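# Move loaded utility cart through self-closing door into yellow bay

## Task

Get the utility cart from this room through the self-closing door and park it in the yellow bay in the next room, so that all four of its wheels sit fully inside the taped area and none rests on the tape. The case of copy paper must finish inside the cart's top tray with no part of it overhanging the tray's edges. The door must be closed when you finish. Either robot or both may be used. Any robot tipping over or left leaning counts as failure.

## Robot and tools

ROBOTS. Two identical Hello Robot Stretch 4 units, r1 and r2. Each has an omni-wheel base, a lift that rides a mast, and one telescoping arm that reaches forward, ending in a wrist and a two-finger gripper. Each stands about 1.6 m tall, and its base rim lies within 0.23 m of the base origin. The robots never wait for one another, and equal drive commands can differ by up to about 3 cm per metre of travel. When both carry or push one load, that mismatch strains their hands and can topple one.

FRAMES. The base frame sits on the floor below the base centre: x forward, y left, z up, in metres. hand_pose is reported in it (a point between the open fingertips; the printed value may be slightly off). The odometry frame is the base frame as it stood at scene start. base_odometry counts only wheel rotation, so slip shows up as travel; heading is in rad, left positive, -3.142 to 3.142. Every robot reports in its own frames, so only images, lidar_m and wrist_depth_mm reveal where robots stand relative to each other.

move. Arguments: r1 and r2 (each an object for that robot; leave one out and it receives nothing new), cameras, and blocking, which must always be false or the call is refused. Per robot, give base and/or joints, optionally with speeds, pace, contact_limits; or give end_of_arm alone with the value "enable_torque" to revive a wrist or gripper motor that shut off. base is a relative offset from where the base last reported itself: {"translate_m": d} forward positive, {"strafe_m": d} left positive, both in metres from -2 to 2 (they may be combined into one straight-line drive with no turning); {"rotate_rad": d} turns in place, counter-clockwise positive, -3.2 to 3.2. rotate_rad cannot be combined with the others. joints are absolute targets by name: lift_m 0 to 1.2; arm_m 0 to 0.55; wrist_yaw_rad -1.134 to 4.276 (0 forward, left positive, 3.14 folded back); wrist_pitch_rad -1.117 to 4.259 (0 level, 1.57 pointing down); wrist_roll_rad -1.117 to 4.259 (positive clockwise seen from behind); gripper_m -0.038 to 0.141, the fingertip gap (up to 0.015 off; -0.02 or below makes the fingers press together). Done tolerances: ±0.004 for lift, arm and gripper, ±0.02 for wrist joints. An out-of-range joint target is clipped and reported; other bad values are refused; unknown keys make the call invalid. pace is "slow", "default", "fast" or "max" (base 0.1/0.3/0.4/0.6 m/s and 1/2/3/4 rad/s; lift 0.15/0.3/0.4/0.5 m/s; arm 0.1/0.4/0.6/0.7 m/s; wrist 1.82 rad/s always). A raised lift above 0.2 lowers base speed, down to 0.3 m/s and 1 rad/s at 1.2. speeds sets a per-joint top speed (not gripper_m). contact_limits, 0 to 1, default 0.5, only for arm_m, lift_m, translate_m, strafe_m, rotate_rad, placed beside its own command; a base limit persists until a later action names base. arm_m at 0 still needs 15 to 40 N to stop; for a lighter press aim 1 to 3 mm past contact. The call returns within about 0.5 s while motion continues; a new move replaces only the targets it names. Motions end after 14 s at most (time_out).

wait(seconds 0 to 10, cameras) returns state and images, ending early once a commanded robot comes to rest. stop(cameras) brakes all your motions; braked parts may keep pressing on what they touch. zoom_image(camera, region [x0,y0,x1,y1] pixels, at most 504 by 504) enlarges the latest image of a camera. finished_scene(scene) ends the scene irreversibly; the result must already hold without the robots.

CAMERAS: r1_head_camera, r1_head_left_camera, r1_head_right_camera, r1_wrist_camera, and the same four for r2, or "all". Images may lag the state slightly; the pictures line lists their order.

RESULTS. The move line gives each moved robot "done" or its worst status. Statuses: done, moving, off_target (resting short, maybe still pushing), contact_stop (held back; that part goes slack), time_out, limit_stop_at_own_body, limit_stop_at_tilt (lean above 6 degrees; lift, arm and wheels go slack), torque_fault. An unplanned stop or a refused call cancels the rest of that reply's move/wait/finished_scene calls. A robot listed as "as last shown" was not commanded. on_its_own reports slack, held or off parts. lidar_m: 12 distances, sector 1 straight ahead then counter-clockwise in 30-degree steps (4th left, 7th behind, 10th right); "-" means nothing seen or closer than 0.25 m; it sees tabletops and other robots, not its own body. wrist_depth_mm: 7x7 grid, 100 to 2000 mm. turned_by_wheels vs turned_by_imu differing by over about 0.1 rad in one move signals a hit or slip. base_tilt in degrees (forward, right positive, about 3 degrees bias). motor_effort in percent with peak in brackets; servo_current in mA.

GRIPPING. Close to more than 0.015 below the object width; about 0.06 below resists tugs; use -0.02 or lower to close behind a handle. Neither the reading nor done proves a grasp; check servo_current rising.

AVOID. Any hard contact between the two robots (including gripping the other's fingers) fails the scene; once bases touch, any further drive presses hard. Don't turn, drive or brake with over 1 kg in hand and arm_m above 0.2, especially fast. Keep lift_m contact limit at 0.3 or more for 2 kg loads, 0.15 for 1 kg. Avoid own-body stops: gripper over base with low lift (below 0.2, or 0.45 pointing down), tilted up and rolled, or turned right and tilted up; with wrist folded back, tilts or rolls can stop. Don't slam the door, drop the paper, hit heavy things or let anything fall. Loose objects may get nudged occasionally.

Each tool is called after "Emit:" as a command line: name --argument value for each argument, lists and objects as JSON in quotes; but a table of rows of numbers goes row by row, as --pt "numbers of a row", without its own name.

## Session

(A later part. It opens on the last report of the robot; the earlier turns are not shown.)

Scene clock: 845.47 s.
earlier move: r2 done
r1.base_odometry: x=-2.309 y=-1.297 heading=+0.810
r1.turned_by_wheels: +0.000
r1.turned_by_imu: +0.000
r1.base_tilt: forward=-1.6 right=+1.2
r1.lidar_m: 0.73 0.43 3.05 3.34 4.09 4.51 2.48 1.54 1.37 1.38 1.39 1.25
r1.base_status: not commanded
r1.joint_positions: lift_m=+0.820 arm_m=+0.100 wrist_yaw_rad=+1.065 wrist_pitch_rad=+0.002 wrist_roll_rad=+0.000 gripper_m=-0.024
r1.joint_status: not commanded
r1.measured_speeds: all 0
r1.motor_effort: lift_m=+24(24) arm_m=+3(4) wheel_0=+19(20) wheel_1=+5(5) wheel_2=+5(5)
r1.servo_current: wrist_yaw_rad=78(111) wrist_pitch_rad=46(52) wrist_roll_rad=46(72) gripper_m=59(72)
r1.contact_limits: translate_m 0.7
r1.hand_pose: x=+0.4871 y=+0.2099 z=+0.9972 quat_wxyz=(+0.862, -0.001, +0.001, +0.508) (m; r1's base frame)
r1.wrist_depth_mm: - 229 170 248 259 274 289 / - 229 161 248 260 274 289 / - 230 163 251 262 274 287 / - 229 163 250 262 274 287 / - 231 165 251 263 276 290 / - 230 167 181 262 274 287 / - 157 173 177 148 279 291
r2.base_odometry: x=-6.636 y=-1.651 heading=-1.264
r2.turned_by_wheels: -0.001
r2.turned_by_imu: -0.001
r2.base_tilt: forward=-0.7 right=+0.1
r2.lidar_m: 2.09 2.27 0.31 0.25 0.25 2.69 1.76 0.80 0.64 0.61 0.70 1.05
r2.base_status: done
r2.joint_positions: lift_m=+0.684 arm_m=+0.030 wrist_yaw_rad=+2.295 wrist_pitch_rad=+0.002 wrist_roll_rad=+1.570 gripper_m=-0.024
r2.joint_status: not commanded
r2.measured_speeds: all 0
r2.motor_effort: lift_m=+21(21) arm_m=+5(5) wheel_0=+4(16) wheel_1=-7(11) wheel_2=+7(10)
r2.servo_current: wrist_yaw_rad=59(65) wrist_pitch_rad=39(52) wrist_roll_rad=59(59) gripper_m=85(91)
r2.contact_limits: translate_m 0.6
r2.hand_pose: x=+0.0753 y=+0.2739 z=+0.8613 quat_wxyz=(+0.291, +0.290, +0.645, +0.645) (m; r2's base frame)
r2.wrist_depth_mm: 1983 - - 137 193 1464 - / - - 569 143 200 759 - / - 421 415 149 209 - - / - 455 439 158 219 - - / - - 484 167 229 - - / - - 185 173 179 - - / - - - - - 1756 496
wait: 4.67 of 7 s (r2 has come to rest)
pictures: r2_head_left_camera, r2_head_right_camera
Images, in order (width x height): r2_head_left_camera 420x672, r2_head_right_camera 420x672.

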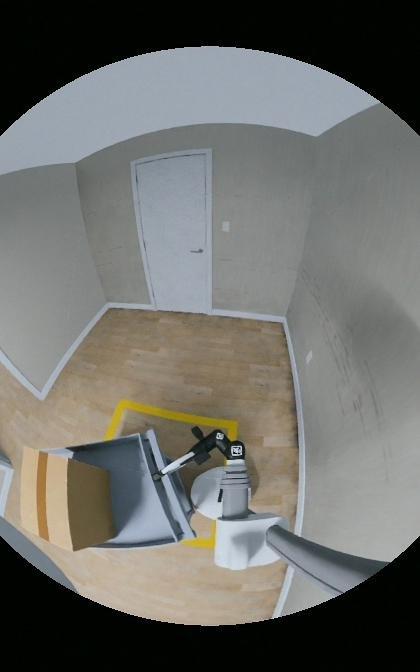

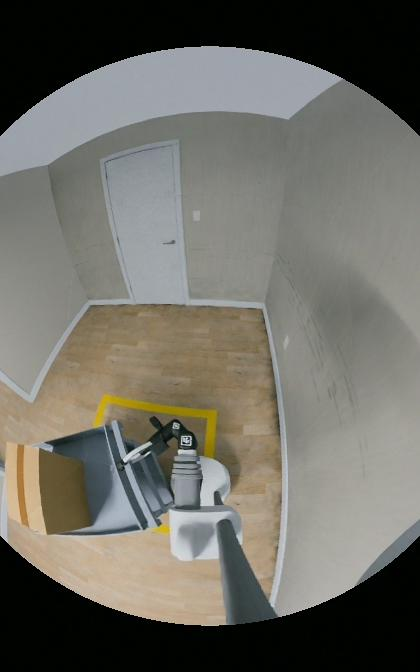

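Emit:
move --blocking false --cameras '[]' --r2 '{"base":{"translate_m":0.106,"strafe_m":-0.25},"pace":"slow","contact_limits":{"translate_m":0.6}}'

Emit:
wait --seconds 6 --cameras '[]'

Emit:
move --blocking false --cameras '[]' --r2 '{"base":{"rotate_rad":-0.15},"pace":"slow","contact_limits":{"rotate_rad":0.9}}'

Emit:
wait --seconds 3 --cameras '["r2_head_left_camera","r2_head_right_camera"]'

Scene clock: 861.47 s.
move: r2 moving
r1: as last shown
r1.turned_by_imu: -0.001
r1.lidar_m: 0.71 0.42 3.04 3.35 4.08 4.49 2.47 1.58 1.39 1.39 1.40 1.25
r1.motor_effort: lift_m=+24(24) arm_m=+4(4) wheel_0=+19(20) wheel_1=+5(5) wheel_2=+5(5)
r1.servo_current: wrist_yaw_rad=98(98) wrist_pitch_rad=33(46) wrist_roll_rad=59(59) gripper_m=59(65)
r1.contact_limits: translate_m 0.7
r1.wrist_depth_mm: - 229 169 249 262 274 289 / - 228 162 249 259 273 287 / - 230 163 249 262 274 287 / - 229 164 252 262 274 289 / - 230 165 252 262 276 289 / - 230 167 182 260 277 289 / - 157 173 177 148 279 290
r2.base_odometry: x=-6.646 y=-1.659 heading=-1.264
r2.turned_by_wheels: +0.000
r2.turned_by_imu: +0.002
r2.base_tilt: forward=-0.7 right=+0.0
r2.lidar_m: 2.09 2.23 0.29 0.25 0.25 2.69 1.73 0.81 0.62 0.61 0.68 1.06
r2.base_status: translate_m moving; strafe_m moving
r2.joint_positions: lift_m=+0.684 arm_m=+0.030 wrist_yaw_rad=+2.295 wrist_pitch_rad=+0.002 wrist_roll_rad=+1.570 gripper_m=-0.024
r2.joint_status: not commanded
r2.measured_speeds: translate_m=+0.019 strafe_m=-0.045 rotate_rad=+0.001 lift_m=+0.000 arm_m=+0.000 wrist_yaw_rad=+0.000 wrist_pitch_rad=+0.000 wrist_roll_rad=+0.000
r2.motor_effort: lift_m=+21(21) arm_m=+5(5) wheel_0=+9(12) wheel_1=-9(10) wheel_2=-8(8)
r2.servo_current: wrist_yaw_rad=52(52) wrist_pitch_rad=39(46) wrist_roll_rad=59(59) gripper_m=78(85)
r2.contact_limits: translate_m 0.6
r2.hand_pose: x=+0.0753 y=+0.2739 z=+0.8613 quat_wxyz=(+0.291, +0.290, +0.645, +0.645) (m; r2's base frame)
r2.wrist_depth_mm: - - - 135 191 1499 - / - - 554 142 200 768 - / - 421 410 148 208 - - / - 459 442 158 218 - - / - - 480 166 229 - - / - - 185 174 179 - - / - - - - - 1808 492
pictures: none
No camera images: "cameras" was empty.

Scene clock: 864.97 s.
earlier move: r2 done
r1.base_odometry: x=-2.309 y=-1.297 heading=+0.810
r1.turned_by_wheels: +0.000
r1.turned_by_imu: +0.000
r1.base_tilt: forward=-1.6 right=+1.2
r1.lidar_m: 0.70 0.45 3.03 3.34 4.11 4.51 2.47 1.57 1.36 1.40 1.43 1.25
r1.base_status: not commanded
r1.joint_positions: lift_m=+0.820 arm_m=+0.100 wrist_yaw_rad=+1.065 wrist_pitch_rad=+0.002 wrist_roll_rad=+0.000 gripper_m=-0.024
r1.joint_status: not commanded
r1.measured_speeds: all 0
r1.motor_effort: lift_m=+24(24) arm_m=+4(4) wheel_0=+19(20) wheel_1=+5(5) wheel_2=+5(5)
r1.servo_current: wrist_yaw_rad=91(111) wrist_pitch_rad=39(52) wrist_roll_rad=65(72) gripper_m=65(72)
r1.contact_limits: translate_m 0.7
r1.hand_pose: x=+0.4871 y=+0.2099 z=+0.9972 quat_wxyz=(+0.862, -0.001, +0.001, +0.508) (m; r1's base frame)
r1.wrist_depth_mm: - 229 170 248 262 273 287 / - 229 161 249 260 274 286 / - 229 163 250 259 276 287 / - 231 163 251 263 276 289 / - 230 166 251 262 274 289 / - 231 167 181 262 276 290 / - 157 173 177 148 279 290
r2.base_odometry: x=-6.842 y=-1.827 heading=-1.263
r2.turned_by_wheels: +0.001
r2.turned_by_imu: +0.005
r2.base_tilt: forward=-0.7 right=+0.1
r2.lidar_m: 1.94 2.09 0.28 0.25 0.25 0.25 1.15 0.54 0.41 0.38 0.43 0.66
r2.base_status: done
r2.joint_positions: lift_m=+0.684 arm_m=+0.030 wrist_yaw_rad=+2.306 wrist_pitch_rad=+0.002 wrist_roll_rad=+1.570 gripper_m=-0.024
r2.joint_status: not commanded
r2.measured_speeds: all 0
r2.motor_effort: lift_m=+21(21) arm_m=+5(5) wheel_0=+12(23) wheel_1=+5(10) wheel_2=-4(10)
r2.servo_current: wrist_yaw_rad=65(65) wrist_pitch_rad=46(52) wrist_roll_rad=46(59) gripper_m=78(91)
r2.contact_limits: translate_m 0.6
r2.hand_pose: x=+0.0721 y=+0.2725 z=+0.8613 quat_wxyz=(+0.288, +0.286, +0.646, +0.646) (m; r2's base frame)
r2.wrist_depth_mm: - - - 139 193 1499 - / - - - 145 201 768 - / - 418 413 150 211 778 - / - 455 442 159 219 - - / - - 477 167 229 - - / - - 185 174 180 - - / - - - - - 1708 500
wait: 3.50 of 6 s (r2 has come to rest)
pictures: none
No camera images: "cameras" was empty.

Scene clock: 865.47 s.
move: r2 moving
r1: as last shown
r1.lidar_m: 0.73 0.44 3.05 3.35 4.08 4.51 2.46 1.57 1.38 1.39 1.38 1.26
r1.motor_effort: lift_m=+24(24) arm_m=+4(4) wheel_0=+19(20) wheel_1=+4(5) wheel_2=+5(5)
r1.servo_current: wrist_yaw_rad=78(104) wrist_pitch_rad=39(46) wrist_roll_rad=46(72) gripper_m=59(65)
r1.contact_limits: translate_m 0.7
r1.wrist_depth_mm: - 229 169 248 260 273 287 / - 229 161 249 259 274 286 / - 230 163 250 262 273 289 / - 230 163 250 262 273 290 / - 230 166 252 262 276 290 / - 231 167 181 262 277 290 / - 157 173 177 148 278 291
r2.base_odometry: x=-6.843 y=-1.827 heading=-1.372
r2.turned_by_wheels: -0.110
r2.turned_by_imu: -0.103
r2.base_tilt: forward=-0.7 right=+0.0
r2.lidar_m: 1.70 2.03 0.28 0.25 0.25 0.25 1.58 0.58 0.43 0.38 0.42 0.58
r2.base_status: rotate_rad moving
r2.joint_positions: lift_m=+0.684 arm_m=+0.030 wrist_yaw_rad=+2.310 wrist_pitch_rad=+0.002 wrist_roll_rad=+1.570 gripper_m=-0.024
r2.joint_status: not commanded
r2.measured_speeds: translate_m=+0.002 strafe_m=+0.003 rotate_rad=-0.301 lift_m=+0.000 arm_m=+0.000 wrist_yaw_rad=+0.003 wrist_pitch_rad=+0.000 wrist_roll_rad=+0.000
r2.motor_effort: lift_m=+21(21) arm_m=+5(5) wheel_0=+20(25) wheel_1=+26(31) wheel_2=+13(14)
r2.servo_current: wrist_yaw_rad=59(65) wrist_pitch_rad=39(46) wrist_roll_rad=39(52) gripper_m=85(91)
r2.contact_limits: rotate_rad 0.9
r2.hand_pose: x=+0.0712 y=+0.2720 z=+0.8613 quat_wxyz=(+0.287, +0.285, +0.647, +0.647) (m; r2's base frame)
r2.wrist_depth_mm: - - - 142 196 1464 - / - - - 148 204 759 - / - 424 415 153 213 788 - / - 459 442 160 222 - - / - - 480 169 232 - - / - - 186 175 179 - - / - - - - - 1661 504
pictures: none
No camera images: "cameras" was empty.

Scene clock: 866.43 s.
earlier move: r2 done
r1.base_odometry: x=-2.309 y=-1.297 heading=+0.810
r1.turned_by_wheels: +0.000
r1.turned_by_imu: +0.000
r1.base_tilt: forward=-1.6 right=+1.3
r1.lidar_m: 0.69 0.45 3.02 3.36 4.09 4.52 2.49 1.53 1.38 1.40 1.39 1.25
r1.base_status: not commanded
r1.joint_positions: lift_m=+0.820 arm_m=+0.100 wrist_yaw_rad=+1.065 wrist_pitch_rad=+0.002 wrist_roll_rad=+0.000 gripper_m=-0.024
r1.joint_status: not commanded
r1.measured_speeds: all 0
r1.motor_effort: lift_m=+24(24) arm_m=+4(4) wheel_0=+19(20) wheel_1=+4(5) wheel_2=+5(5)
r1.servo_current: wrist_yaw_rad=91(104) wrist_pitch_rad=39(52) wrist_roll_rad=33(72) gripper_m=65(65)
r1.contact_limits: translate_m 0.7
r1.hand_pose: x=+0.4871 y=+0.2099 z=+0.9972 quat_wxyz=(+0.862, -0.001, +0.001, +0.508) (m; r1's base frame)
r1.wrist_depth_mm: - 229 169 248 259 274 287 / - 229 161 249 262 274 287 / - 231 163 250 259 276 289 / - 230 163 251 262 274 289 / - 230 165 250 262 276 289 / - 231 168 181 262 276 289 / - 157 173 177 148 278 291
r2.base_odometry: x=-6.843 y=-1.827 heading=-1.412
r2.turned_by_wheels: -0.040
r2.turned_by_imu: -0.039
r2.base_tilt: forward=-0.7 right=+0.0
r2.lidar_m: 1.50 0.38 0.28 0.25 0.25 2.93 1.79 0.60 0.42 0.39 0.41 0.59
r2.base_status: done
r2.joint_positions: lift_m=+0.684 arm_m=+0.030 wrist_yaw_rad=+2.298 wrist_pitch_rad=+0.002 wrist_roll_rad=+1.570 gripper_m=-0.024
r2.joint_status: not commanded
r2.measured_speeds: all 0
r2.motor_effort: lift_m=+21(21) arm_m=+4(5) wheel_0=-2(25) wheel_1=+3(31) wheel_2=+5(14)
r2.servo_current: wrist_yaw_rad=46(65) wrist_pitch_rad=46(46) wrist_roll_rad=52(52) gripper_m=78(91)
r2.contact_limits: rotate_rad 0.9
r2.hand_pose: x=+0.0745 y=+0.2736 z=+0.8613 quat_wxyz=(+0.290, +0.289, +0.645, +0.645) (m; r2's base frame)
r2.wrist_depth_mm: - - - 115 170 - - / - 427 394 124 181 - - / - 415 407 131 194 - - / - - 459 143 209 - - / - - 521 155 225 - - / - - 186 169 178 1618 525 / - - - - - 1708 477
wait: 0.97 of 3 s (r2 has come to rest)
pictures: r2_head_left_camera, r2_head_right_camera
Images, in order (width x height): r2_head_left_camera 420x672, r2_head_right_camera 420x672.

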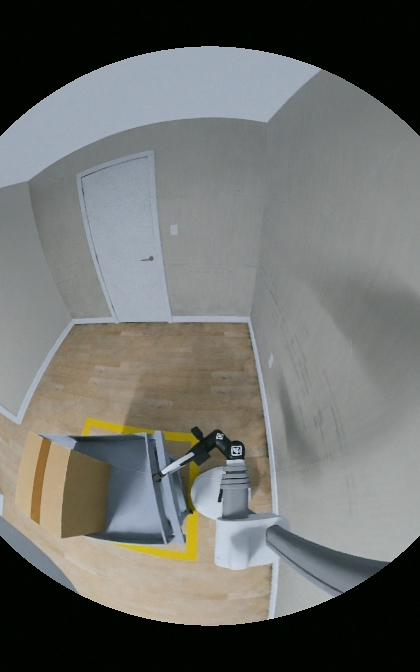

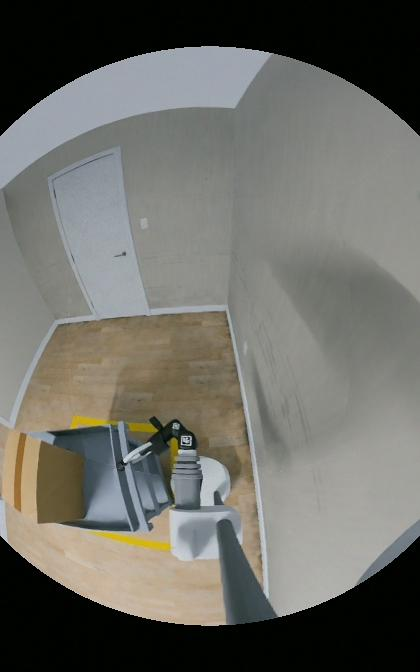

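Emit:
zoom_image --camera "r2_head_left_camera" --region '[20, 390, 240, 610]'

Emit:
zoom_image --camera "r2_head_right_camera" --region '[0, 380, 220, 600]'

Scaled by 2.291 from the camera's 420x672 image, which has a finer 600x960 frame.

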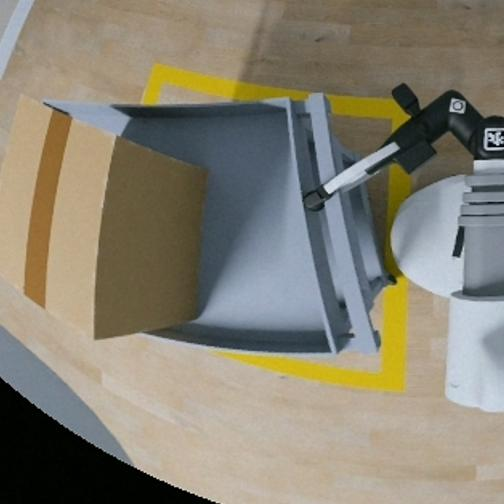

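Scaled by 2.291 from the camera's 420x672 image, which has a finer 600x960 frame.

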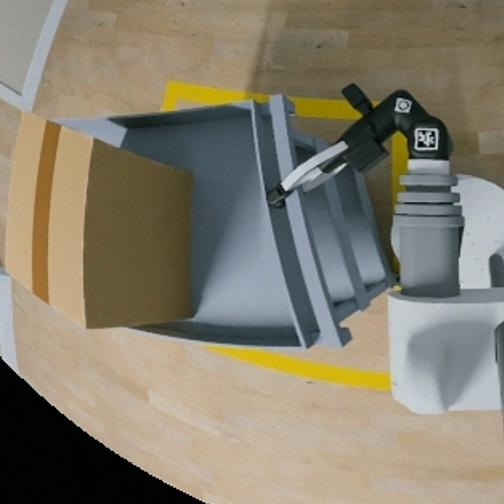

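Emit:
move --blocking false --cameras '[]' --r2 '{"base":{"translate_m":-0.015,"strafe_m":0.13},"pace":"slow","contact_limits":{"translate_m":0.6}}'

Emit:
wait --seconds 4 --cameras '["r2_head_left_camera","r2_head_right_camera"]'

Emit:
zoom_image --camera "r2_head_left_camera" --region '[20, 390, 240, 610]'

Emit:
zoom_image --camera "r2_head_right_camera" --region '[0, 380, 220, 600]'

Scene clock: 892.30 s.
move: r2 moving
r1: as last shown
r1.turned_by_imu: -0.002
r1.lidar_m: 0.73 0.46 3.01 3.34 4.10 4.51 2.48 1.55 1.37 1.38 1.37 1.26
r1.motor_effort: lift_m=+24(24) arm_m=+4(4) wheel_0=+19(20) wheel_1=+5(5) wheel_2=+5(5)
r1.servo_current: wrist_yaw_rad=91(98) wrist_pitch_rad=52(52) wrist_roll_rad=59(59) gripper_m=59(72)
r1.contact_limits: translate_m 0.7
r1.wrist_depth_mm: - 229 170 248 259 274 287 / - 229 161 249 260 274 289 / - 230 163 250 260 274 289 / - 229 163 251 262 276 290 / - 230 165 251 262 276 287 / - 232 167 181 262 276 289 / - 157 173 177 148 278 291
r2.base_odometry: x=-6.830 y=-1.824 heading=-1.412
r2.turned_by_wheels: +0.000
r2.turned_by_imu: +0.003
r2.base_tilt: forward=-0.6 right=+0.1
r2.lidar_m: 1.55 2.02 0.29 0.25 0.25 2.96 1.83 0.62 0.43 0.40 0.42 0.58
r2.base_status: translate_m moving; strafe_m moving
r2.joint_positions: lift_m=+0.684 arm_m=+0.030 wrist_yaw_rad=+2.298 wrist_pitch_rad=+0.002 wrist_roll_rad=+1.570 gripper_m=-0.024
r2.joint_status: not commanded
r2.measured_speeds: translate_m=-0.004 strafe_m=+0.053 rotate_rad=-0.002 lift_m=+0.000 arm_m=+0.000 wrist_yaw_rad=+0.000 wrist_pitch_rad=+0.000 wrist_roll_rad=+0.000
r2.motor_effort: lift_m=+21(21) arm_m=+4(5) wheel_0=-17(17) wheel_1=+8(10) wheel_2=+6(7)
r2.servo_current: wrist_yaw_rad=46(52) wrist_pitch_rad=39(46) wrist_roll_rad=39(52) gripper_m=91(91)
r2.contact_limits: translate_m 0.6
r2.hand_pose: x=+0.0745 y=+0.2736 z=+0.8613 quat_wxyz=(+0.290, +0.289, +0.645, +0.645) (m; r2's base frame)
r2.wrist_depth_mm: - - - 111 166 - - / - 402 392 120 175 - - / - 402 404 127 190 - - / - 477 455 137 204 - - / - - 517 151 222 - - / - - 187 162 178 1576 - / - - - - - 1618 477
pictures: none
No camera images: "cameras" was empty.

Scene clock: 894.30 s.
earlier move: r2 done
r1.base_odometry: x=-2.309 y=-1.297 heading=+0.810
r1.turned_by_wheels: +0.000
r1.turned_by_imu: +0.000
r1.base_tilt: forward=-1.6 right=+1.2
r1.lidar_m: 0.69 0.44 3.05 3.36 4.12 4.51 2.47 1.56 1.36 1.39 1.40 1.25
r1.base_status: not commanded
r1.joint_positions: lift_m=+0.820 arm_m=+0.100 wrist_yaw_rad=+1.065 wrist_pitch_rad=+0.002 wrist_roll_rad=+0.000 gripper_m=-0.024
r1.joint_status: not commanded
r1.measured_speeds: all 0
r1.motor_effort: lift_m=+24(24) arm_m=+4(4) wheel_0=+19(20) wheel_1=+4(5) wheel_2=+5(5)
r1.servo_current: wrist_yaw_rad=85(104) wrist_pitch_rad=46(52) wrist_roll_rad=46(72) gripper_m=65(72)
r1.contact_limits: translate_m 0.7
r1.hand_pose: x=+0.4871 y=+0.2099 z=+0.9972 quat_wxyz=(+0.862, -0.001, +0.001, +0.508) (m; r1's base frame)
r1.wrist_depth_mm: - 229 170 249 259 273 286 / - 229 161 247 260 274 287 / - 229 163 251 259 274 289 / - 229 164 249 262 274 289 / - 231 165 251 260 274 291 / - 232 167 181 262 277 290 / - 157 173 177 148 279 291
r2.base_odometry: x=-6.717 y=-1.792 heading=-1.412
r2.turned_by_wheels: +0.000
r2.turned_by_imu: +0.000
r2.base_tilt: forward=-0.7 right=+0.1
r2.lidar_m: 1.93 0.34 0.27 0.25 0.25 2.91 2.55 0.81 0.57 0.53 0.54 0.75
r2.base_status: done
r2.joint_positions: lift_m=+0.684 arm_m=+0.030 wrist_yaw_rad=+2.300 wrist_pitch_rad=+0.002 wrist_roll_rad=+1.570 gripper_m=-0.024
r2.joint_status: not commanded
r2.measured_speeds: all 0
r2.motor_effort: lift_m=+21(21) arm_m=+4(5) wheel_0=-7(18) wheel_1=+2(11) wheel_2=+6(8)
r2.servo_current: wrist_yaw_rad=46(59) wrist_pitch_rad=39(46) wrist_roll_rad=33(59) gripper_m=85(91)
r2.contact_limits: translate_m 0.6
r2.hand_pose: x=+0.0739 y=+0.2733 z=+0.8613 quat_wxyz=(+0.290, +0.288, +0.645, +0.645) (m; r2's base frame)
r2.wrist_depth_mm: - 439 433 - 153 - - / - 370 368 107 167 - - / - 421 415 114 182 - - / - - 477 128 201 - - / - - 559 145 222 1921 - / - - 187 160 178 1618 517 / - - - - - 1618 469
wait: 2.00 of 4 s (r2 has come to rest)
pictures: r2_head_left_camera, r2_head_right_camera
Images, in order (width x height): r2_head_left_camera 420x672, r2_head_right_camera 420x672.

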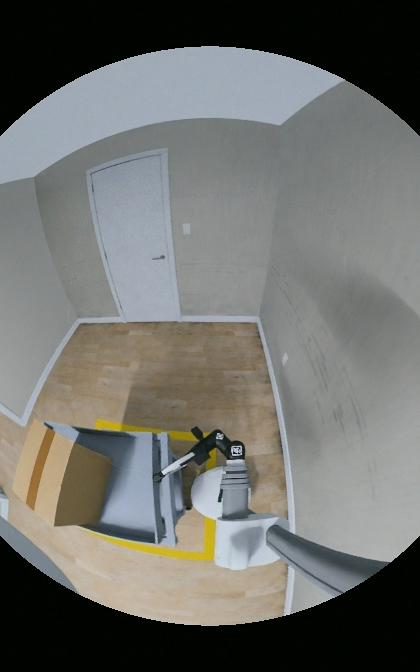

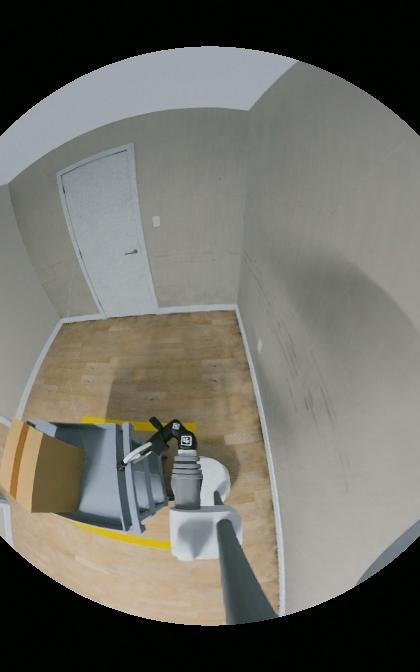

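Scaled by 2.291 from the camera's 420x672 image, which has a finer 600x960 frame.

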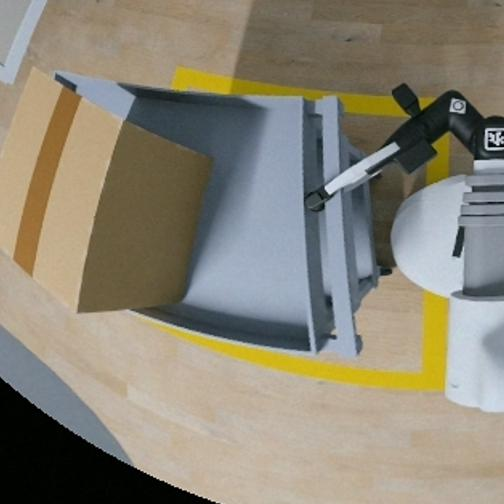

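Scaled by 2.291 from the camera's 420x672 image, which has a finer 600x960 frame.

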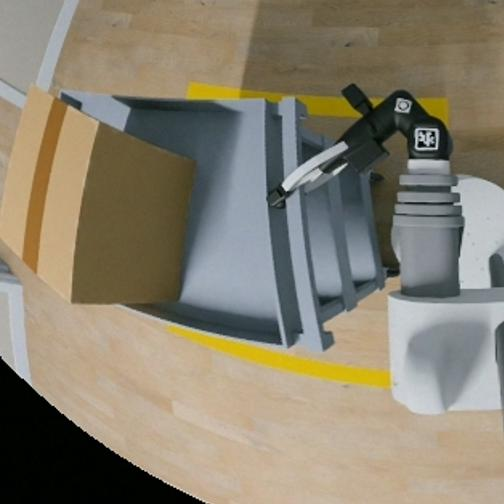

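Emit:
move --blocking false --cameras '[]' --r2 '{"joints":{"gripper_m":0.07}}'

Emit:
wait --seconds 3 --cameras '["r2_head_left_camera","r2_wrist_camera"]'

Scene clock: 905.03 s.
move: r2 moving
r1: as last shown
r1.turned_by_imu: -0.001
r1.lidar_m: 0.69 0.44 3.04 3.34 4.09 4.52 2.45 1.55 1.36 1.39 1.44 1.26
r1.motor_effort: lift_m=+24(24) arm_m=+4(4) wheel_0=+19(19) wheel_1=+4(5) wheel_2=+5(5)
r1.servo_current: wrist_yaw_rad=78(104) wrist_pitch_rad=39(52) wrist_roll_rad=59(59) gripper_m=52(65)
r1.contact_limits: translate_m 0.7
r1.wrist_depth_mm: - 229 169 249 259 274 287 / - 230 161 248 260 274 289 / - 229 163 250 262 274 289 / - 230 164 250 262 276 289 / - 230 165 250 263 274 289 / - 231 167 181 264 276 290 / - 157 173 176 147 278 290
r2.base_odometry: x=-6.717 y=-1.792 heading=-1.412
r2.turned_by_wheels: +0.000
r2.turned_by_imu: +0.001
r2.base_tilt: forward=-0.7 right=+0.1
r2.lidar_m: 1.96 0.33 0.27 0.26 0.25 2.92 2.57 0.79 0.56 0.52 0.55 0.77
r2.base_status: not commanded
r2.joint_positions: lift_m=+0.684 arm_m=+0.030 wrist_yaw_rad=+2.300 wrist_pitch_rad=+0.002 wrist_roll_rad=+1.570 gripper_m=+0.001
r2.joint_status: gripper_m moving
r2.measured_speeds: all 0
r2.motor_effort: lift_m=+21(21) arm_m=+4(5) wheel_0=-7(8) wheel_1=+3(3) wheel_2=+5(6)
r2.servo_current: wrist_yaw_rad=52(52) wrist_pitch_rad=46(46) wrist_roll_rad=46(59) gripper_m=91(91)
r2.contact_limits: translate_m 0.6
r2.hand_pose: x=+0.0740 y=+0.2733 z=+0.8613 quat_wxyz=(+0.290, +0.288, +0.645, +0.645) (m; r2's base frame)
r2.wrist_depth_mm: - 442 433 102 156 - - / - 373 375 109 170 - - / - 424 418 117 185 - - / - - 477 131 204 - - / - - 569 150 226 1983 - / - - 188 169 185 1618 521 / - - - - - - 477
pictures: none
No camera images: "cameras" was empty.

Scene clock: 906.20 s.
earlier move: r2 done
r1.base_odometry: x=-2.309 y=-1.297 heading=+0.810
r1.turned_by_wheels: +0.000
r1.turned_by_imu: +0.000
r1.base_tilt: forward=-1.6 right=+1.2
r1.lidar_m: 0.70 0.43 3.00 3.35 4.08 4.51 2.45 1.53 1.38 1.39 1.41 1.25
r1.base_status: not commanded
r1.joint_positions: lift_m=+0.820 arm_m=+0.100 wrist_yaw_rad=+1.065 wrist_pitch_rad=+0.002 wrist_roll_rad=+0.000 gripper_m=-0.024
r1.joint_status: not commanded
r1.measured_speeds: all 0
r1.motor_effort: lift_m=+24(24) arm_m=+4(4) wheel_0=+19(20) wheel_1=+5(5) wheel_2=+5(5)
r1.servo_current: wrist_yaw_rad=72(111) wrist_pitch_rad=33(52) wrist_roll_rad=46(72) gripper_m=65(65)
r1.contact_limits: translate_m 0.7
r1.hand_pose: x=+0.4871 y=+0.2099 z=+0.9972 quat_wxyz=(+0.862, -0.001, +0.001, +0.508) (m; r1's base frame)
r1.wrist_depth_mm: - 229 169 248 260 272 287 / - 230 161 249 259 274 287 / - 230 163 250 260 274 286 / - 230 163 251 260 274 287 / - 231 165 250 263 276 289 / - 230 167 181 262 276 289 / - 157 172 177 148 278 290
r2.base_odometry: x=-6.717 y=-1.792 heading=-1.412
r2.turned_by_wheels: +0.000
r2.turned_by_imu: +0.000
r2.base_tilt: forward=-0.7 right=+0.1
r2.lidar_m: 1.95 0.38 0.25 0.25 0.25 2.90 2.57 0.78 0.55 0.53 0.54 0.78
r2.base_status: not commanded
r2.joint_positions: lift_m=+0.684 arm_m=+0.030 wrist_yaw_rad=+2.300 wrist_pitch_rad=+0.002 wrist_roll_rad=+1.570 gripper_m=+0.070
r2.joint_status: all done
r2.measured_speeds: all 0
r2.motor_effort: lift_m=+21(21) arm_m=+4(5) wheel_0=-7(8) wheel_1=+3(3) wheel_2=+6(6)
r2.servo_current: wrist_yaw_rad=52(59) wrist_pitch_rad=39(46) wrist_roll_rad=46(59) gripper_m=52(117)
r2.contact_limits: translate_m 0.6
r2.hand_pose: x=+0.0740 y=+0.2733 z=+0.8613 quat_wxyz=(+0.290, +0.288, +0.645, +0.645) (m; r2's base frame)
r2.wrist_depth_mm: - 439 430 103 158 - - / - 377 370 114 173 - - / - 430 421 123 189 - - / - - 484 136 208 - - / - - 580 151 231 1863 - / - - 191 175 187 1618 521 / - - - - - 1921 477
wait: 1.17 of 3 s (r2 has come to rest)
pictures: r2_head_left_camera, r2_wrist_camera
Images, in order (width x height): r2_head_left_camera 420x672, r2_wrist_camera 616x392.

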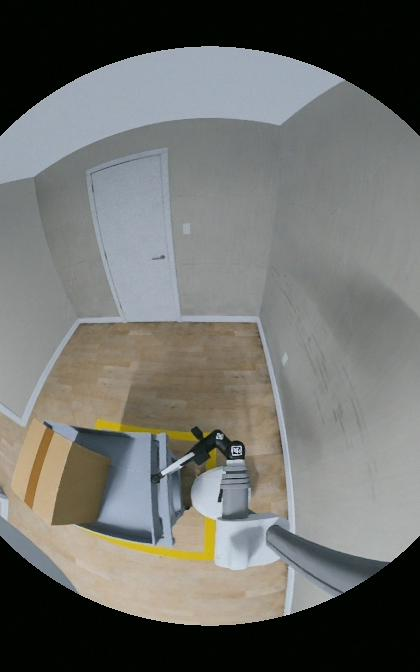

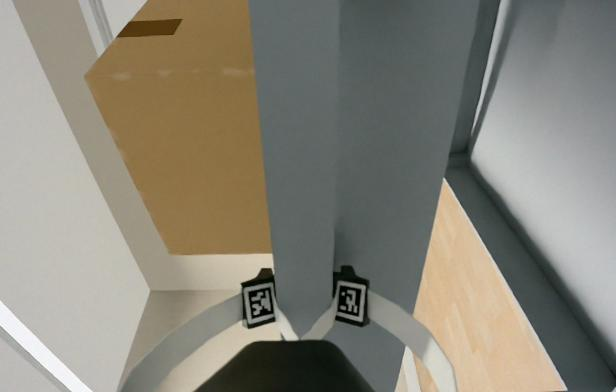

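Emit:
move --blocking false --cameras '[]' --r2 '{"joints":{"gripper_m":0.1}}'

Emit:
wait --seconds 2 --cameras '["r2_wrist_camera"]'

Emit:
move --blocking false --cameras '[]' --r2 '{"base":{"translate_m":0.13,"strafe_m":-0.14},"pace":"slow"}'

Emit:
wait --seconds 4 --cameras '["r2_head_left_camera","r2_wrist_camera","r2_head_right_camera"]'

Scene clock: 913.77 s.
move: r2 moving
r1: as last shown
r1.base_tilt: forward=-1.6 right=+1.3
r1.lidar_m: 0.72 0.43 3.03 3.34 4.07 4.51 2.46 1.55 1.38 1.38 1.40 1.25
r1.servo_current: wrist_yaw_rad=98(98) wrist_pitch_rad=46(46) wrist_roll_rad=46(59) gripper_m=59(72)
r1.contact_limits: translate_m 0.7
r1.wrist_depth_mm: - 229 169 248 260 273 287 / - 229 161 248 260 274 289 / - 229 163 251 260 274 289 / - 230 163 251 260 276 289 / - 229 165 251 262 276 290 / - 231 167 181 262 277 289 / - 157 173 177 148 279 290
r2.base_odometry: x=-6.717 y=-1.792 heading=-1.412
r2.turned_by_wheels: +0.000
r2.turned_by_imu: +0.001
r2.base_tilt: forward=-0.6 right=+0.1
r2.lidar_m: 1.93 0.35 0.29 0.25 0.25 2.91 2.55 0.78 0.56 0.51 0.55 0.74
r2.base_status: not commanded
r2.joint_positions: lift_m=+0.684 arm_m=+0.030 wrist_yaw_rad=+2.300 wrist_pitch_rad=+0.002 wrist_roll_rad=+1.570 gripper_m=+0.088
r2.joint_status: gripper_m moving
r2.measured_speeds: all 0
r2.motor_effort: lift_m=+21(21) arm_m=+4(5) wheel_0=-8(8) wheel_1=+3(3) wheel_2=+5(6)
r2.servo_current: wrist_yaw_rad=52(52) wrist_pitch_rad=33(46) wrist_roll_rad=52(52) gripper_m=72(124)
r2.contact_limits: translate_m 0.6
r2.hand_pose: x=+0.0740 y=+0.2733 z=+0.8613 quat_wxyz=(+0.290, +0.288, +0.645, +0.645) (m; r2's base frame)
r2.wrist_depth_mm: - 439 430 103 158 - - / - 377 373 114 173 - - / - 433 421 122 189 - - / - - 488 135 208 - - / - - 574 151 232 1863 - / - - 191 175 187 1618 521 / - - - - - 1863 473
pictures: none
No camera images: "cameras" was empty.

Scene clock: 914.40 s.
earlier move: r2 done
r1.base_odometry: x=-2.309 y=-1.297 heading=+0.810
r1.turned_by_wheels: +0.000
r1.turned_by_imu: +0.000
r1.base_tilt: forward=-1.6 right=+1.2
r1.lidar_m: 0.72 0.41 3.04 3.35 4.07 4.50 2.45 1.55 1.37 1.39 1.40 1.26
r1.base_status: not commanded
r1.joint_positions: lift_m=+0.820 arm_m=+0.100 wrist_yaw_rad=+1.065 wrist_pitch_rad=+0.002 wrist_roll_rad=+0.000 gripper_m=-0.024
r1.joint_status: not commanded
r1.measured_speeds: all 0
r1.motor_effort: lift_m=+24(24) arm_m=+4(4) wheel_0=+19(20) wheel_1=+4(5) wheel_2=+5(5)
r1.servo_current: wrist_yaw_rad=98(104) wrist_pitch_rad=39(46) wrist_roll_rad=59(59) gripper_m=65(72)
r1.contact_limits: translate_m 0.7
r1.hand_pose: x=+0.4871 y=+0.2099 z=+0.9972 quat_wxyz=(+0.862, -0.001, +0.001, +0.508) (m; r1's base frame)
r1.wrist_depth_mm: - 229 170 248 262 273 287 / - 229 161 249 262 273 289 / - 229 163 250 262 274 289 / - 230 163 252 260 274 289 / - 231 166 251 262 277 290 / - 231 167 181 262 276 289 / - 157 173 177 148 281 291
r2.base_odometry: x=-6.717 y=-1.792 heading=-1.412
r2.turned_by_wheels: +0.000
r2.turned_by_imu: +0.000
r2.base_tilt: forward=-0.7 right=+0.1
r2.lidar_m: 1.93 0.38 0.28 0.26 0.25 2.94 2.55 0.79 0.53 0.54 0.56 0.73
r2.base_status: not commanded
r2.joint_positions: lift_m=+0.684 arm_m=+0.030 wrist_yaw_rad=+2.300 wrist_pitch_rad=+0.002 wrist_roll_rad=+1.570 gripper_m=+0.100
r2.joint_status: all done
r2.measured_speeds: all 0
r2.motor_effort: lift_m=+21(21) arm_m=+4(5) wheel_0=-7(8) wheel_1=+3(3) wheel_2=+6(6)
r2.servo_current: wrist_yaw_rad=52(59) wrist_pitch_rad=33(52) wrist_roll_rad=52(52) gripper_m=46(124)
r2.contact_limits: translate_m 0.6
r2.hand_pose: x=+0.0740 y=+0.2733 z=+0.8613 quat_wxyz=(+0.290, +0.288, +0.645, +0.645) (m; r2's base frame)
r2.wrist_depth_mm: - 439 430 103 158 - - / - 377 370 114 173 - - / - 433 421 123 189 - - / - - 488 135 208 - - / - - 580 151 232 1863 - / - - 191 174 187 1618 521 / - - - - - 1921 473
wait: 0.63 of 2 s (r2 has come to rest)
pictures: r2_wrist_camera
Images, in order (width x height): r2_wrist_camera 616x392.

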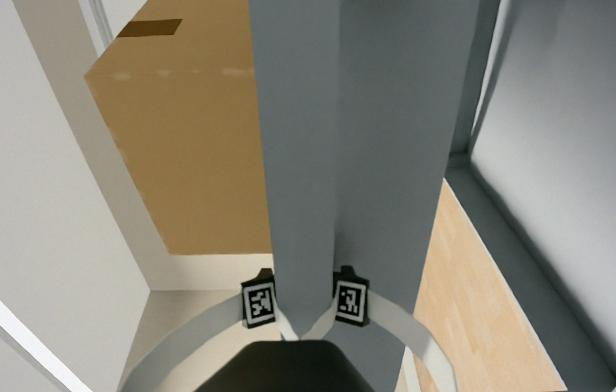

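Scene clock: 914.90 s.
move: r2 moving
r1: as last shown
r1.base_tilt: forward=-1.6 right=+1.3
r1.lidar_m: 0.69 0.44 3.05 3.35 4.09 4.50 2.49 1.56 1.38 1.39 1.43 1.23
r1.motor_effort: lift_m=+24(24) arm_m=+4(4) wheel_0=+19(19) wheel_1=+5(5) wheel_2=+5(5)
r1.servo_current: wrist_yaw_rad=85(98) wrist_pitch_rad=46(46) wrist_roll_rad=33(65) gripper_m=59(72)
r1.contact_limits: translate_m 0.7
r1.wrist_depth_mm: - 229 169 248 260 273 287 / - 229 162 248 260 273 289 / - 229 163 250 260 273 289 / - 230 163 251 263 276 289 / - 230 165 251 262 277 290 / - 230 167 182 263 276 289 / - 157 173 177 147 281 291
r2.base_odometry: x=-6.724 y=-1.802 heading=-1.413
r2.turned_by_wheels: -0.001
r2.turned_by_imu: +0.000
r2.base_tilt: forward=-0.7 right=+0.1
r2.lidar_m: 1.91 2.00 0.28 0.25 0.25 2.92 2.52 0.78 0.56 0.51 0.54 0.74
r2.base_status: translate_m moving; strafe_m moving
r2.joint_positions: lift_m=+0.684 arm_m=+0.030 wrist_yaw_rad=+2.300 wrist_pitch_rad=+0.002 wrist_roll_rad=+1.570 gripper_m=+0.100
r2.joint_status: not commanded
r2.measured_speeds: translate_m=+0.034 strafe_m=-0.038 rotate_rad=+0.002 lift_m=+0.000 arm_m=+0.000 wrist_yaw_rad=+0.000 wrist_pitch_rad=+0.000 wrist_roll_rad=+0.000
r2.motor_effort: lift_m=+20(21) arm_m=+4(5) wheel_0=+7(9) wheel_1=-6(8) wheel_2=-7(10)
r2.servo_current: wrist_yaw_rad=46(59) wrist_pitch_rad=39(46) wrist_roll_rad=46(52) gripper_m=52(59)
r2.hand_pose: x=+0.0740 y=+0.2733 z=+0.8615 quat_wxyz=(+0.290, +0.288, +0.645, +0.645) (m; r2's base frame)
r2.wrist_depth_mm: - 466 433 109 166 - - / - 384 379 122 180 - - / - 455 436 132 198 - - / - - 500 148 219 - - / - - 580 166 238 1863 - / - - 192 179 194 1537 525 / 1756 - - - - 1863 473
pictures: none
No camera images: "cameras" was empty.

Scene clock: 917.57 s.
earlier move: r2 done
r1.base_odometry: x=-2.309 y=-1.297 heading=+0.810
r1.turned_by_wheels: +0.000
r1.turned_by_imu: +0.000
r1.base_tilt: forward=-1.6 right=+1.2
r1.lidar_m: 0.70 0.44 3.04 3.35 4.07 4.49 2.45 1.55 1.38 1.39 1.40 1.26
r1.base_status: not commanded
r1.joint_positions: lift_m=+0.820 arm_m=+0.100 wrist_yaw_rad=+1.065 wrist_pitch_rad=+0.002 wrist_roll_rad=+0.000 gripper_m=-0.024
r1.joint_status: not commanded
r1.measured_speeds: all 0
r1.motor_effort: lift_m=+24(24) arm_m=+4(4) wheel_0=+19(20) wheel_1=+5(5) wheel_2=+5(5)
r1.servo_current: wrist_yaw_rad=78(104) wrist_pitch_rad=39(52) wrist_roll_rad=52(65) gripper_m=65(72)
r1.contact_limits: translate_m 0.7
r1.hand_pose: x=+0.4871 y=+0.2099 z=+0.9972 quat_wxyz=(+0.862, -0.001, +0.001, +0.508) (m; r1's base frame)
r1.wrist_depth_mm: - 229 170 247 259 274 287 / - 229 161 249 260 274 286 / - 231 163 250 259 273 290 / - 230 163 251 262 276 287 / - 230 165 249 262 276 289 / - 231 167 182 263 277 289 / - 157 173 177 148 278 291
r2.base_odometry: x=-6.834 y=-1.943 heading=-1.413
r2.turned_by_wheels: +0.000
r2.turned_by_imu: +0.001
r2.base_tilt: forward=-0.7 right=+0.1
r2.lidar_m: 1.44 1.93 0.40 0.36 0.37 3.04 1.74 0.61 0.43 0.36 0.39 0.56
r2.base_status: done
r2.joint_positions: lift_m=+0.684 arm_m=+0.030 wrist_yaw_rad=+2.300 wrist_pitch_rad=+0.002 wrist_roll_rad=+1.570 gripper_m=+0.100
r2.joint_status: not commanded
r2.measured_speeds: all 0
r2.motor_effort: lift_m=+20(21) arm_m=+4(5) wheel_0=+5(11) wheel_1=-5(8) wheel_2=-5(10)
r2.servo_current: wrist_yaw_rad=46(59) wrist_pitch_rad=39(52) wrist_roll_rad=52(59) gripper_m=59(59)
r2.hand_pose: x=+0.0740 y=+0.2733 z=+0.8615 quat_wxyz=(+0.290, +0.288, +0.645, +0.645) (m; r2's base frame)
r2.wrist_depth_mm: - - - 539 - 820 - / - - 597 306 336 334 334 / - - 580 353 1008 - - / - - 676 389 - - - / - - - 442 466 - 462 / - - 193 477 192 - 512 / - - - - - 1756 1160
wait: 2.67 of 4 s (r2 has come to rest)
pictures: r2_head_left_camera, r2_head_right_camera, r2_wrist_camera
Images, in order (width x height): r2_head_left_camera 420x672, r2_head_right_camera 420x672, r2_wrist_camera 616x392.

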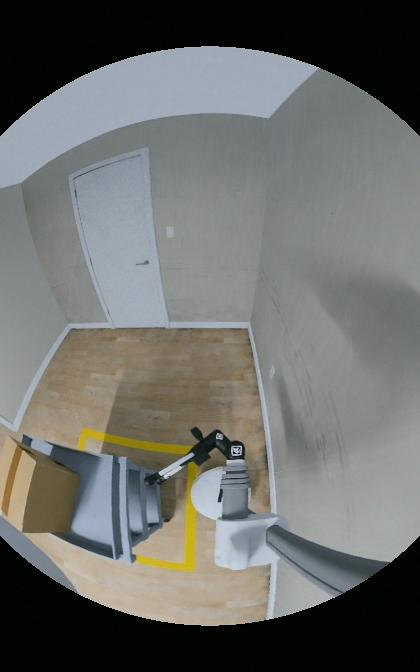

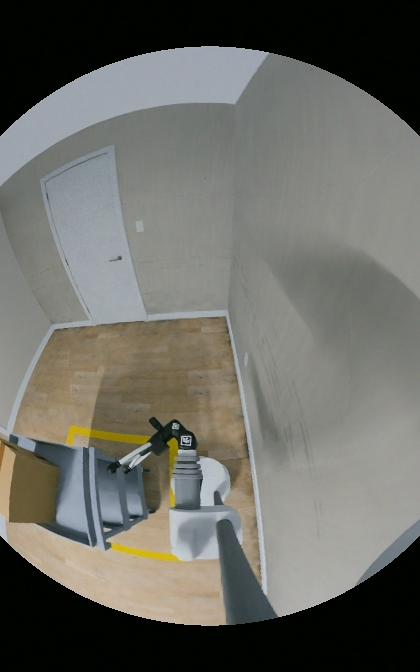

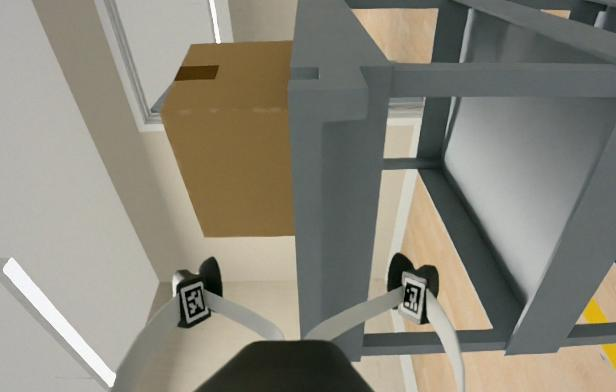

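Emit:
move --blocking false --cameras '[]' --r2 '{"base":{"translate_m":0.7,"strafe_m":-0.05}}'

Emit:
wait --seconds 5 --cameras '["r2_head_left_camera","r2_head_right_camera"]'

Emit:
zoom_image --camera "r2_head_left_camera" --region '[0, 400, 220, 620]'

Scene clock: 928.57 s.
move: r2 moving
r1: as last shown
r1.turned_by_imu: -0.001
r1.lidar_m: 0.70 0.43 3.06 3.36 4.11 4.52 2.47 1.57 1.37 1.39 1.41 1.26
r1.servo_current: wrist_yaw_rad=98(124) wrist_pitch_rad=39(46) wrist_roll_rad=39(52) gripper_m=65(72)
r1.contact_limits: translate_m 0.7
r1.wrist_depth_mm: - 229 170 248 260 273 287 / - 230 161 248 262 276 287 / - 229 163 250 260 274 290 / - 230 164 250 262 276 289 / - 229 165 251 262 276 289 / - 231 167 182 263 277 290 / - 157 172 177 148 278 290
r2.base_odometry: x=-6.832 y=-1.974 heading=-1.412
r2.turned_by_wheels: +0.000
r2.turned_by_imu: +0.002
r2.base_tilt: forward=-0.6 right=+0.1
r2.lidar_m: 1.41 1.85 0.44 0.35 0.38 3.06 1.78 0.59 0.41 0.37 0.38 0.54
r2.base_status: translate_m moving; strafe_m moving
r2.joint_positions: lift_m=+0.684 arm_m=+0.030 wrist_yaw_rad=+2.300 wrist_pitch_rad=+0.002 wrist_roll_rad=+1.570 gripper_m=+0.100
r2.joint_status: not commanded
r2.measured_speeds: translate_m=+0.122 strafe_m=-0.008 rotate_rad=-0.003 lift_m=+0.000 arm_m=+0.000 wrist_yaw_rad=+0.000 wrist_pitch_rad=+0.000 wrist_roll_rad=+0.000
r2.motor_effort: lift_m=+20(20) arm_m=+4(5) wheel_0=+10(10) wheel_1=+7(7) wheel_2=-13(13)
r2.servo_current: wrist_yaw_rad=46(59) wrist_pitch_rad=39(46) wrist_roll_rad=46(52) gripper_m=46(59)
r2.hand_pose: x=+0.0740 y=+0.2733 z=+0.8615 quat_wxyz=(+0.290, +0.288, +0.645, +0.645) (m; r2's base frame)
r2.wrist_depth_mm: - - - - - 820 585 / - - 640 387 355 353 - / - - 585 312 382 362 - / - - 683 389 1042 - - / - - - 459 - - 459 / - - 193 488 192 - 521 / - - - - - 1756 1160
pictures: none
No camera images: "cameras" was empty.

Scene clock: 931.90 s.
earlier move: r2 done
r1.base_odometry: x=-2.309 y=-1.297 heading=+0.810
r1.turned_by_wheels: +0.000
r1.turned_by_imu: +0.000
r1.base_tilt: forward=-1.6 right=+1.2
r1.lidar_m: 0.74 0.45 3.03 3.35 4.08 4.51 2.46 1.54 1.38 1.40 1.40 1.26
r1.base_status: not commanded
r1.joint_positions: lift_m=+0.820 arm_m=+0.100 wrist_yaw_rad=+1.065 wrist_pitch_rad=+0.002 wrist_roll_rad=+0.000 gripper_m=-0.024
r1.joint_status: not commanded
r1.measured_speeds: all 0
r1.motor_effort: lift_m=+24(24) arm_m=+4(4) wheel_0=+19(20) wheel_1=+4(5) wheel_2=+5(5)
r1.servo_current: wrist_yaw_rad=85(124) wrist_pitch_rad=39(52) wrist_roll_rad=65(65) gripper_m=65(72)
r1.contact_limits: translate_m 0.7
r1.hand_pose: x=+0.4871 y=+0.2099 z=+0.9972 quat_wxyz=(+0.862, -0.001, +0.001, +0.508) (m; r1's base frame)
r1.wrist_depth_mm: - 229 170 248 259 274 287 / - 229 161 248 260 273 289 / - 231 163 251 259 274 289 / - 230 163 251 263 276 289 / - 231 165 251 262 276 289 / - 231 167 182 262 276 289 / - 157 173 177 148 278 290
r2.base_odometry: x=-6.773 y=-2.641 heading=-1.412
r2.turned_by_wheels: +0.000
r2.turned_by_imu: +0.001
r2.base_tilt: forward=-0.7 right=+0.1
r2.lidar_m: 1.15 1.19 1.61 2.48 0.82 0.71 1.45 0.49 0.33 0.29 0.31 0.48
r2.base_status: done
r2.joint_positions: lift_m=+0.684 arm_m=+0.030 wrist_yaw_rad=+2.300 wrist_pitch_rad=+0.002 wrist_roll_rad=+1.570 gripper_m=+0.100
r2.joint_status: not commanded
r2.measured_speeds: all 0
r2.motor_effort: lift_m=+20(20) arm_m=+4(5) wheel_0=+3(13) wheel_1=+3(8) wheel_2=-5(14)
r2.servo_current: wrist_yaw_rad=46(65) wrist_pitch_rad=46(52) wrist_roll_rad=52(59) gripper_m=46(59)
r2.hand_pose: x=+0.0740 y=+0.2733 z=+0.8615 quat_wxyz=(+0.290, +0.288, +0.645, +0.645) (m; r2's base frame)
r2.wrist_depth_mm: - - - - - 1708 1182 / - - - - - 1661 1182 / - - - - - 1708 1255 / - - - - - 1618 1205 / - - - 1205 - 1464 1118 / - - 193 1078 187 - 931 / - - - - - - -
wait: 3.33 of 5 s (r2 has come to rest)
pictures: r2_head_left_camera, r2_head_right_camera
Images, in order (width x height): r2_head_left_camera 420x672, r2_head_right_camera 420x672.

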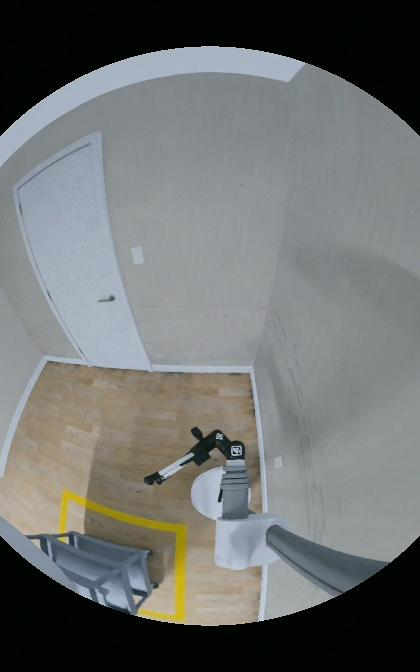

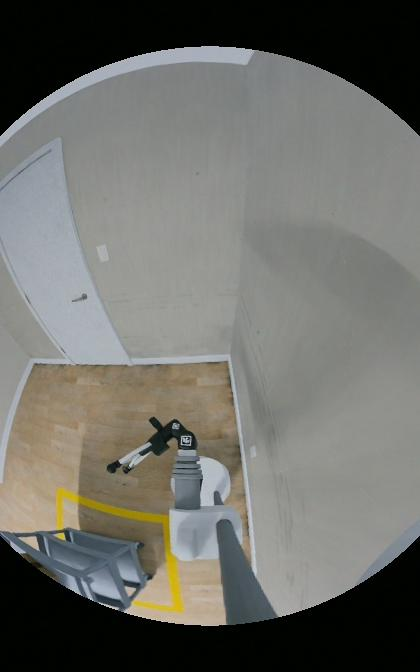

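Scaled by 2.291 from the camera's 420x672 image, which has a finer 600x960 frame.

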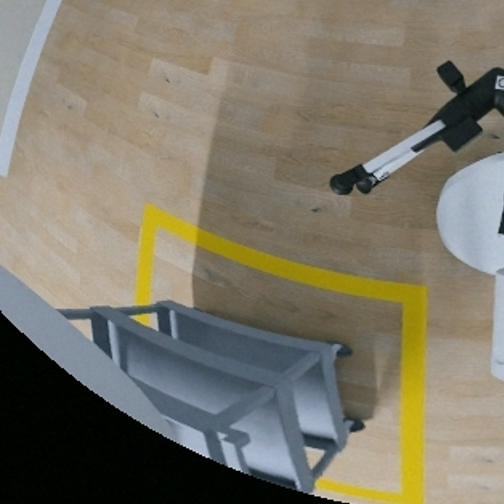

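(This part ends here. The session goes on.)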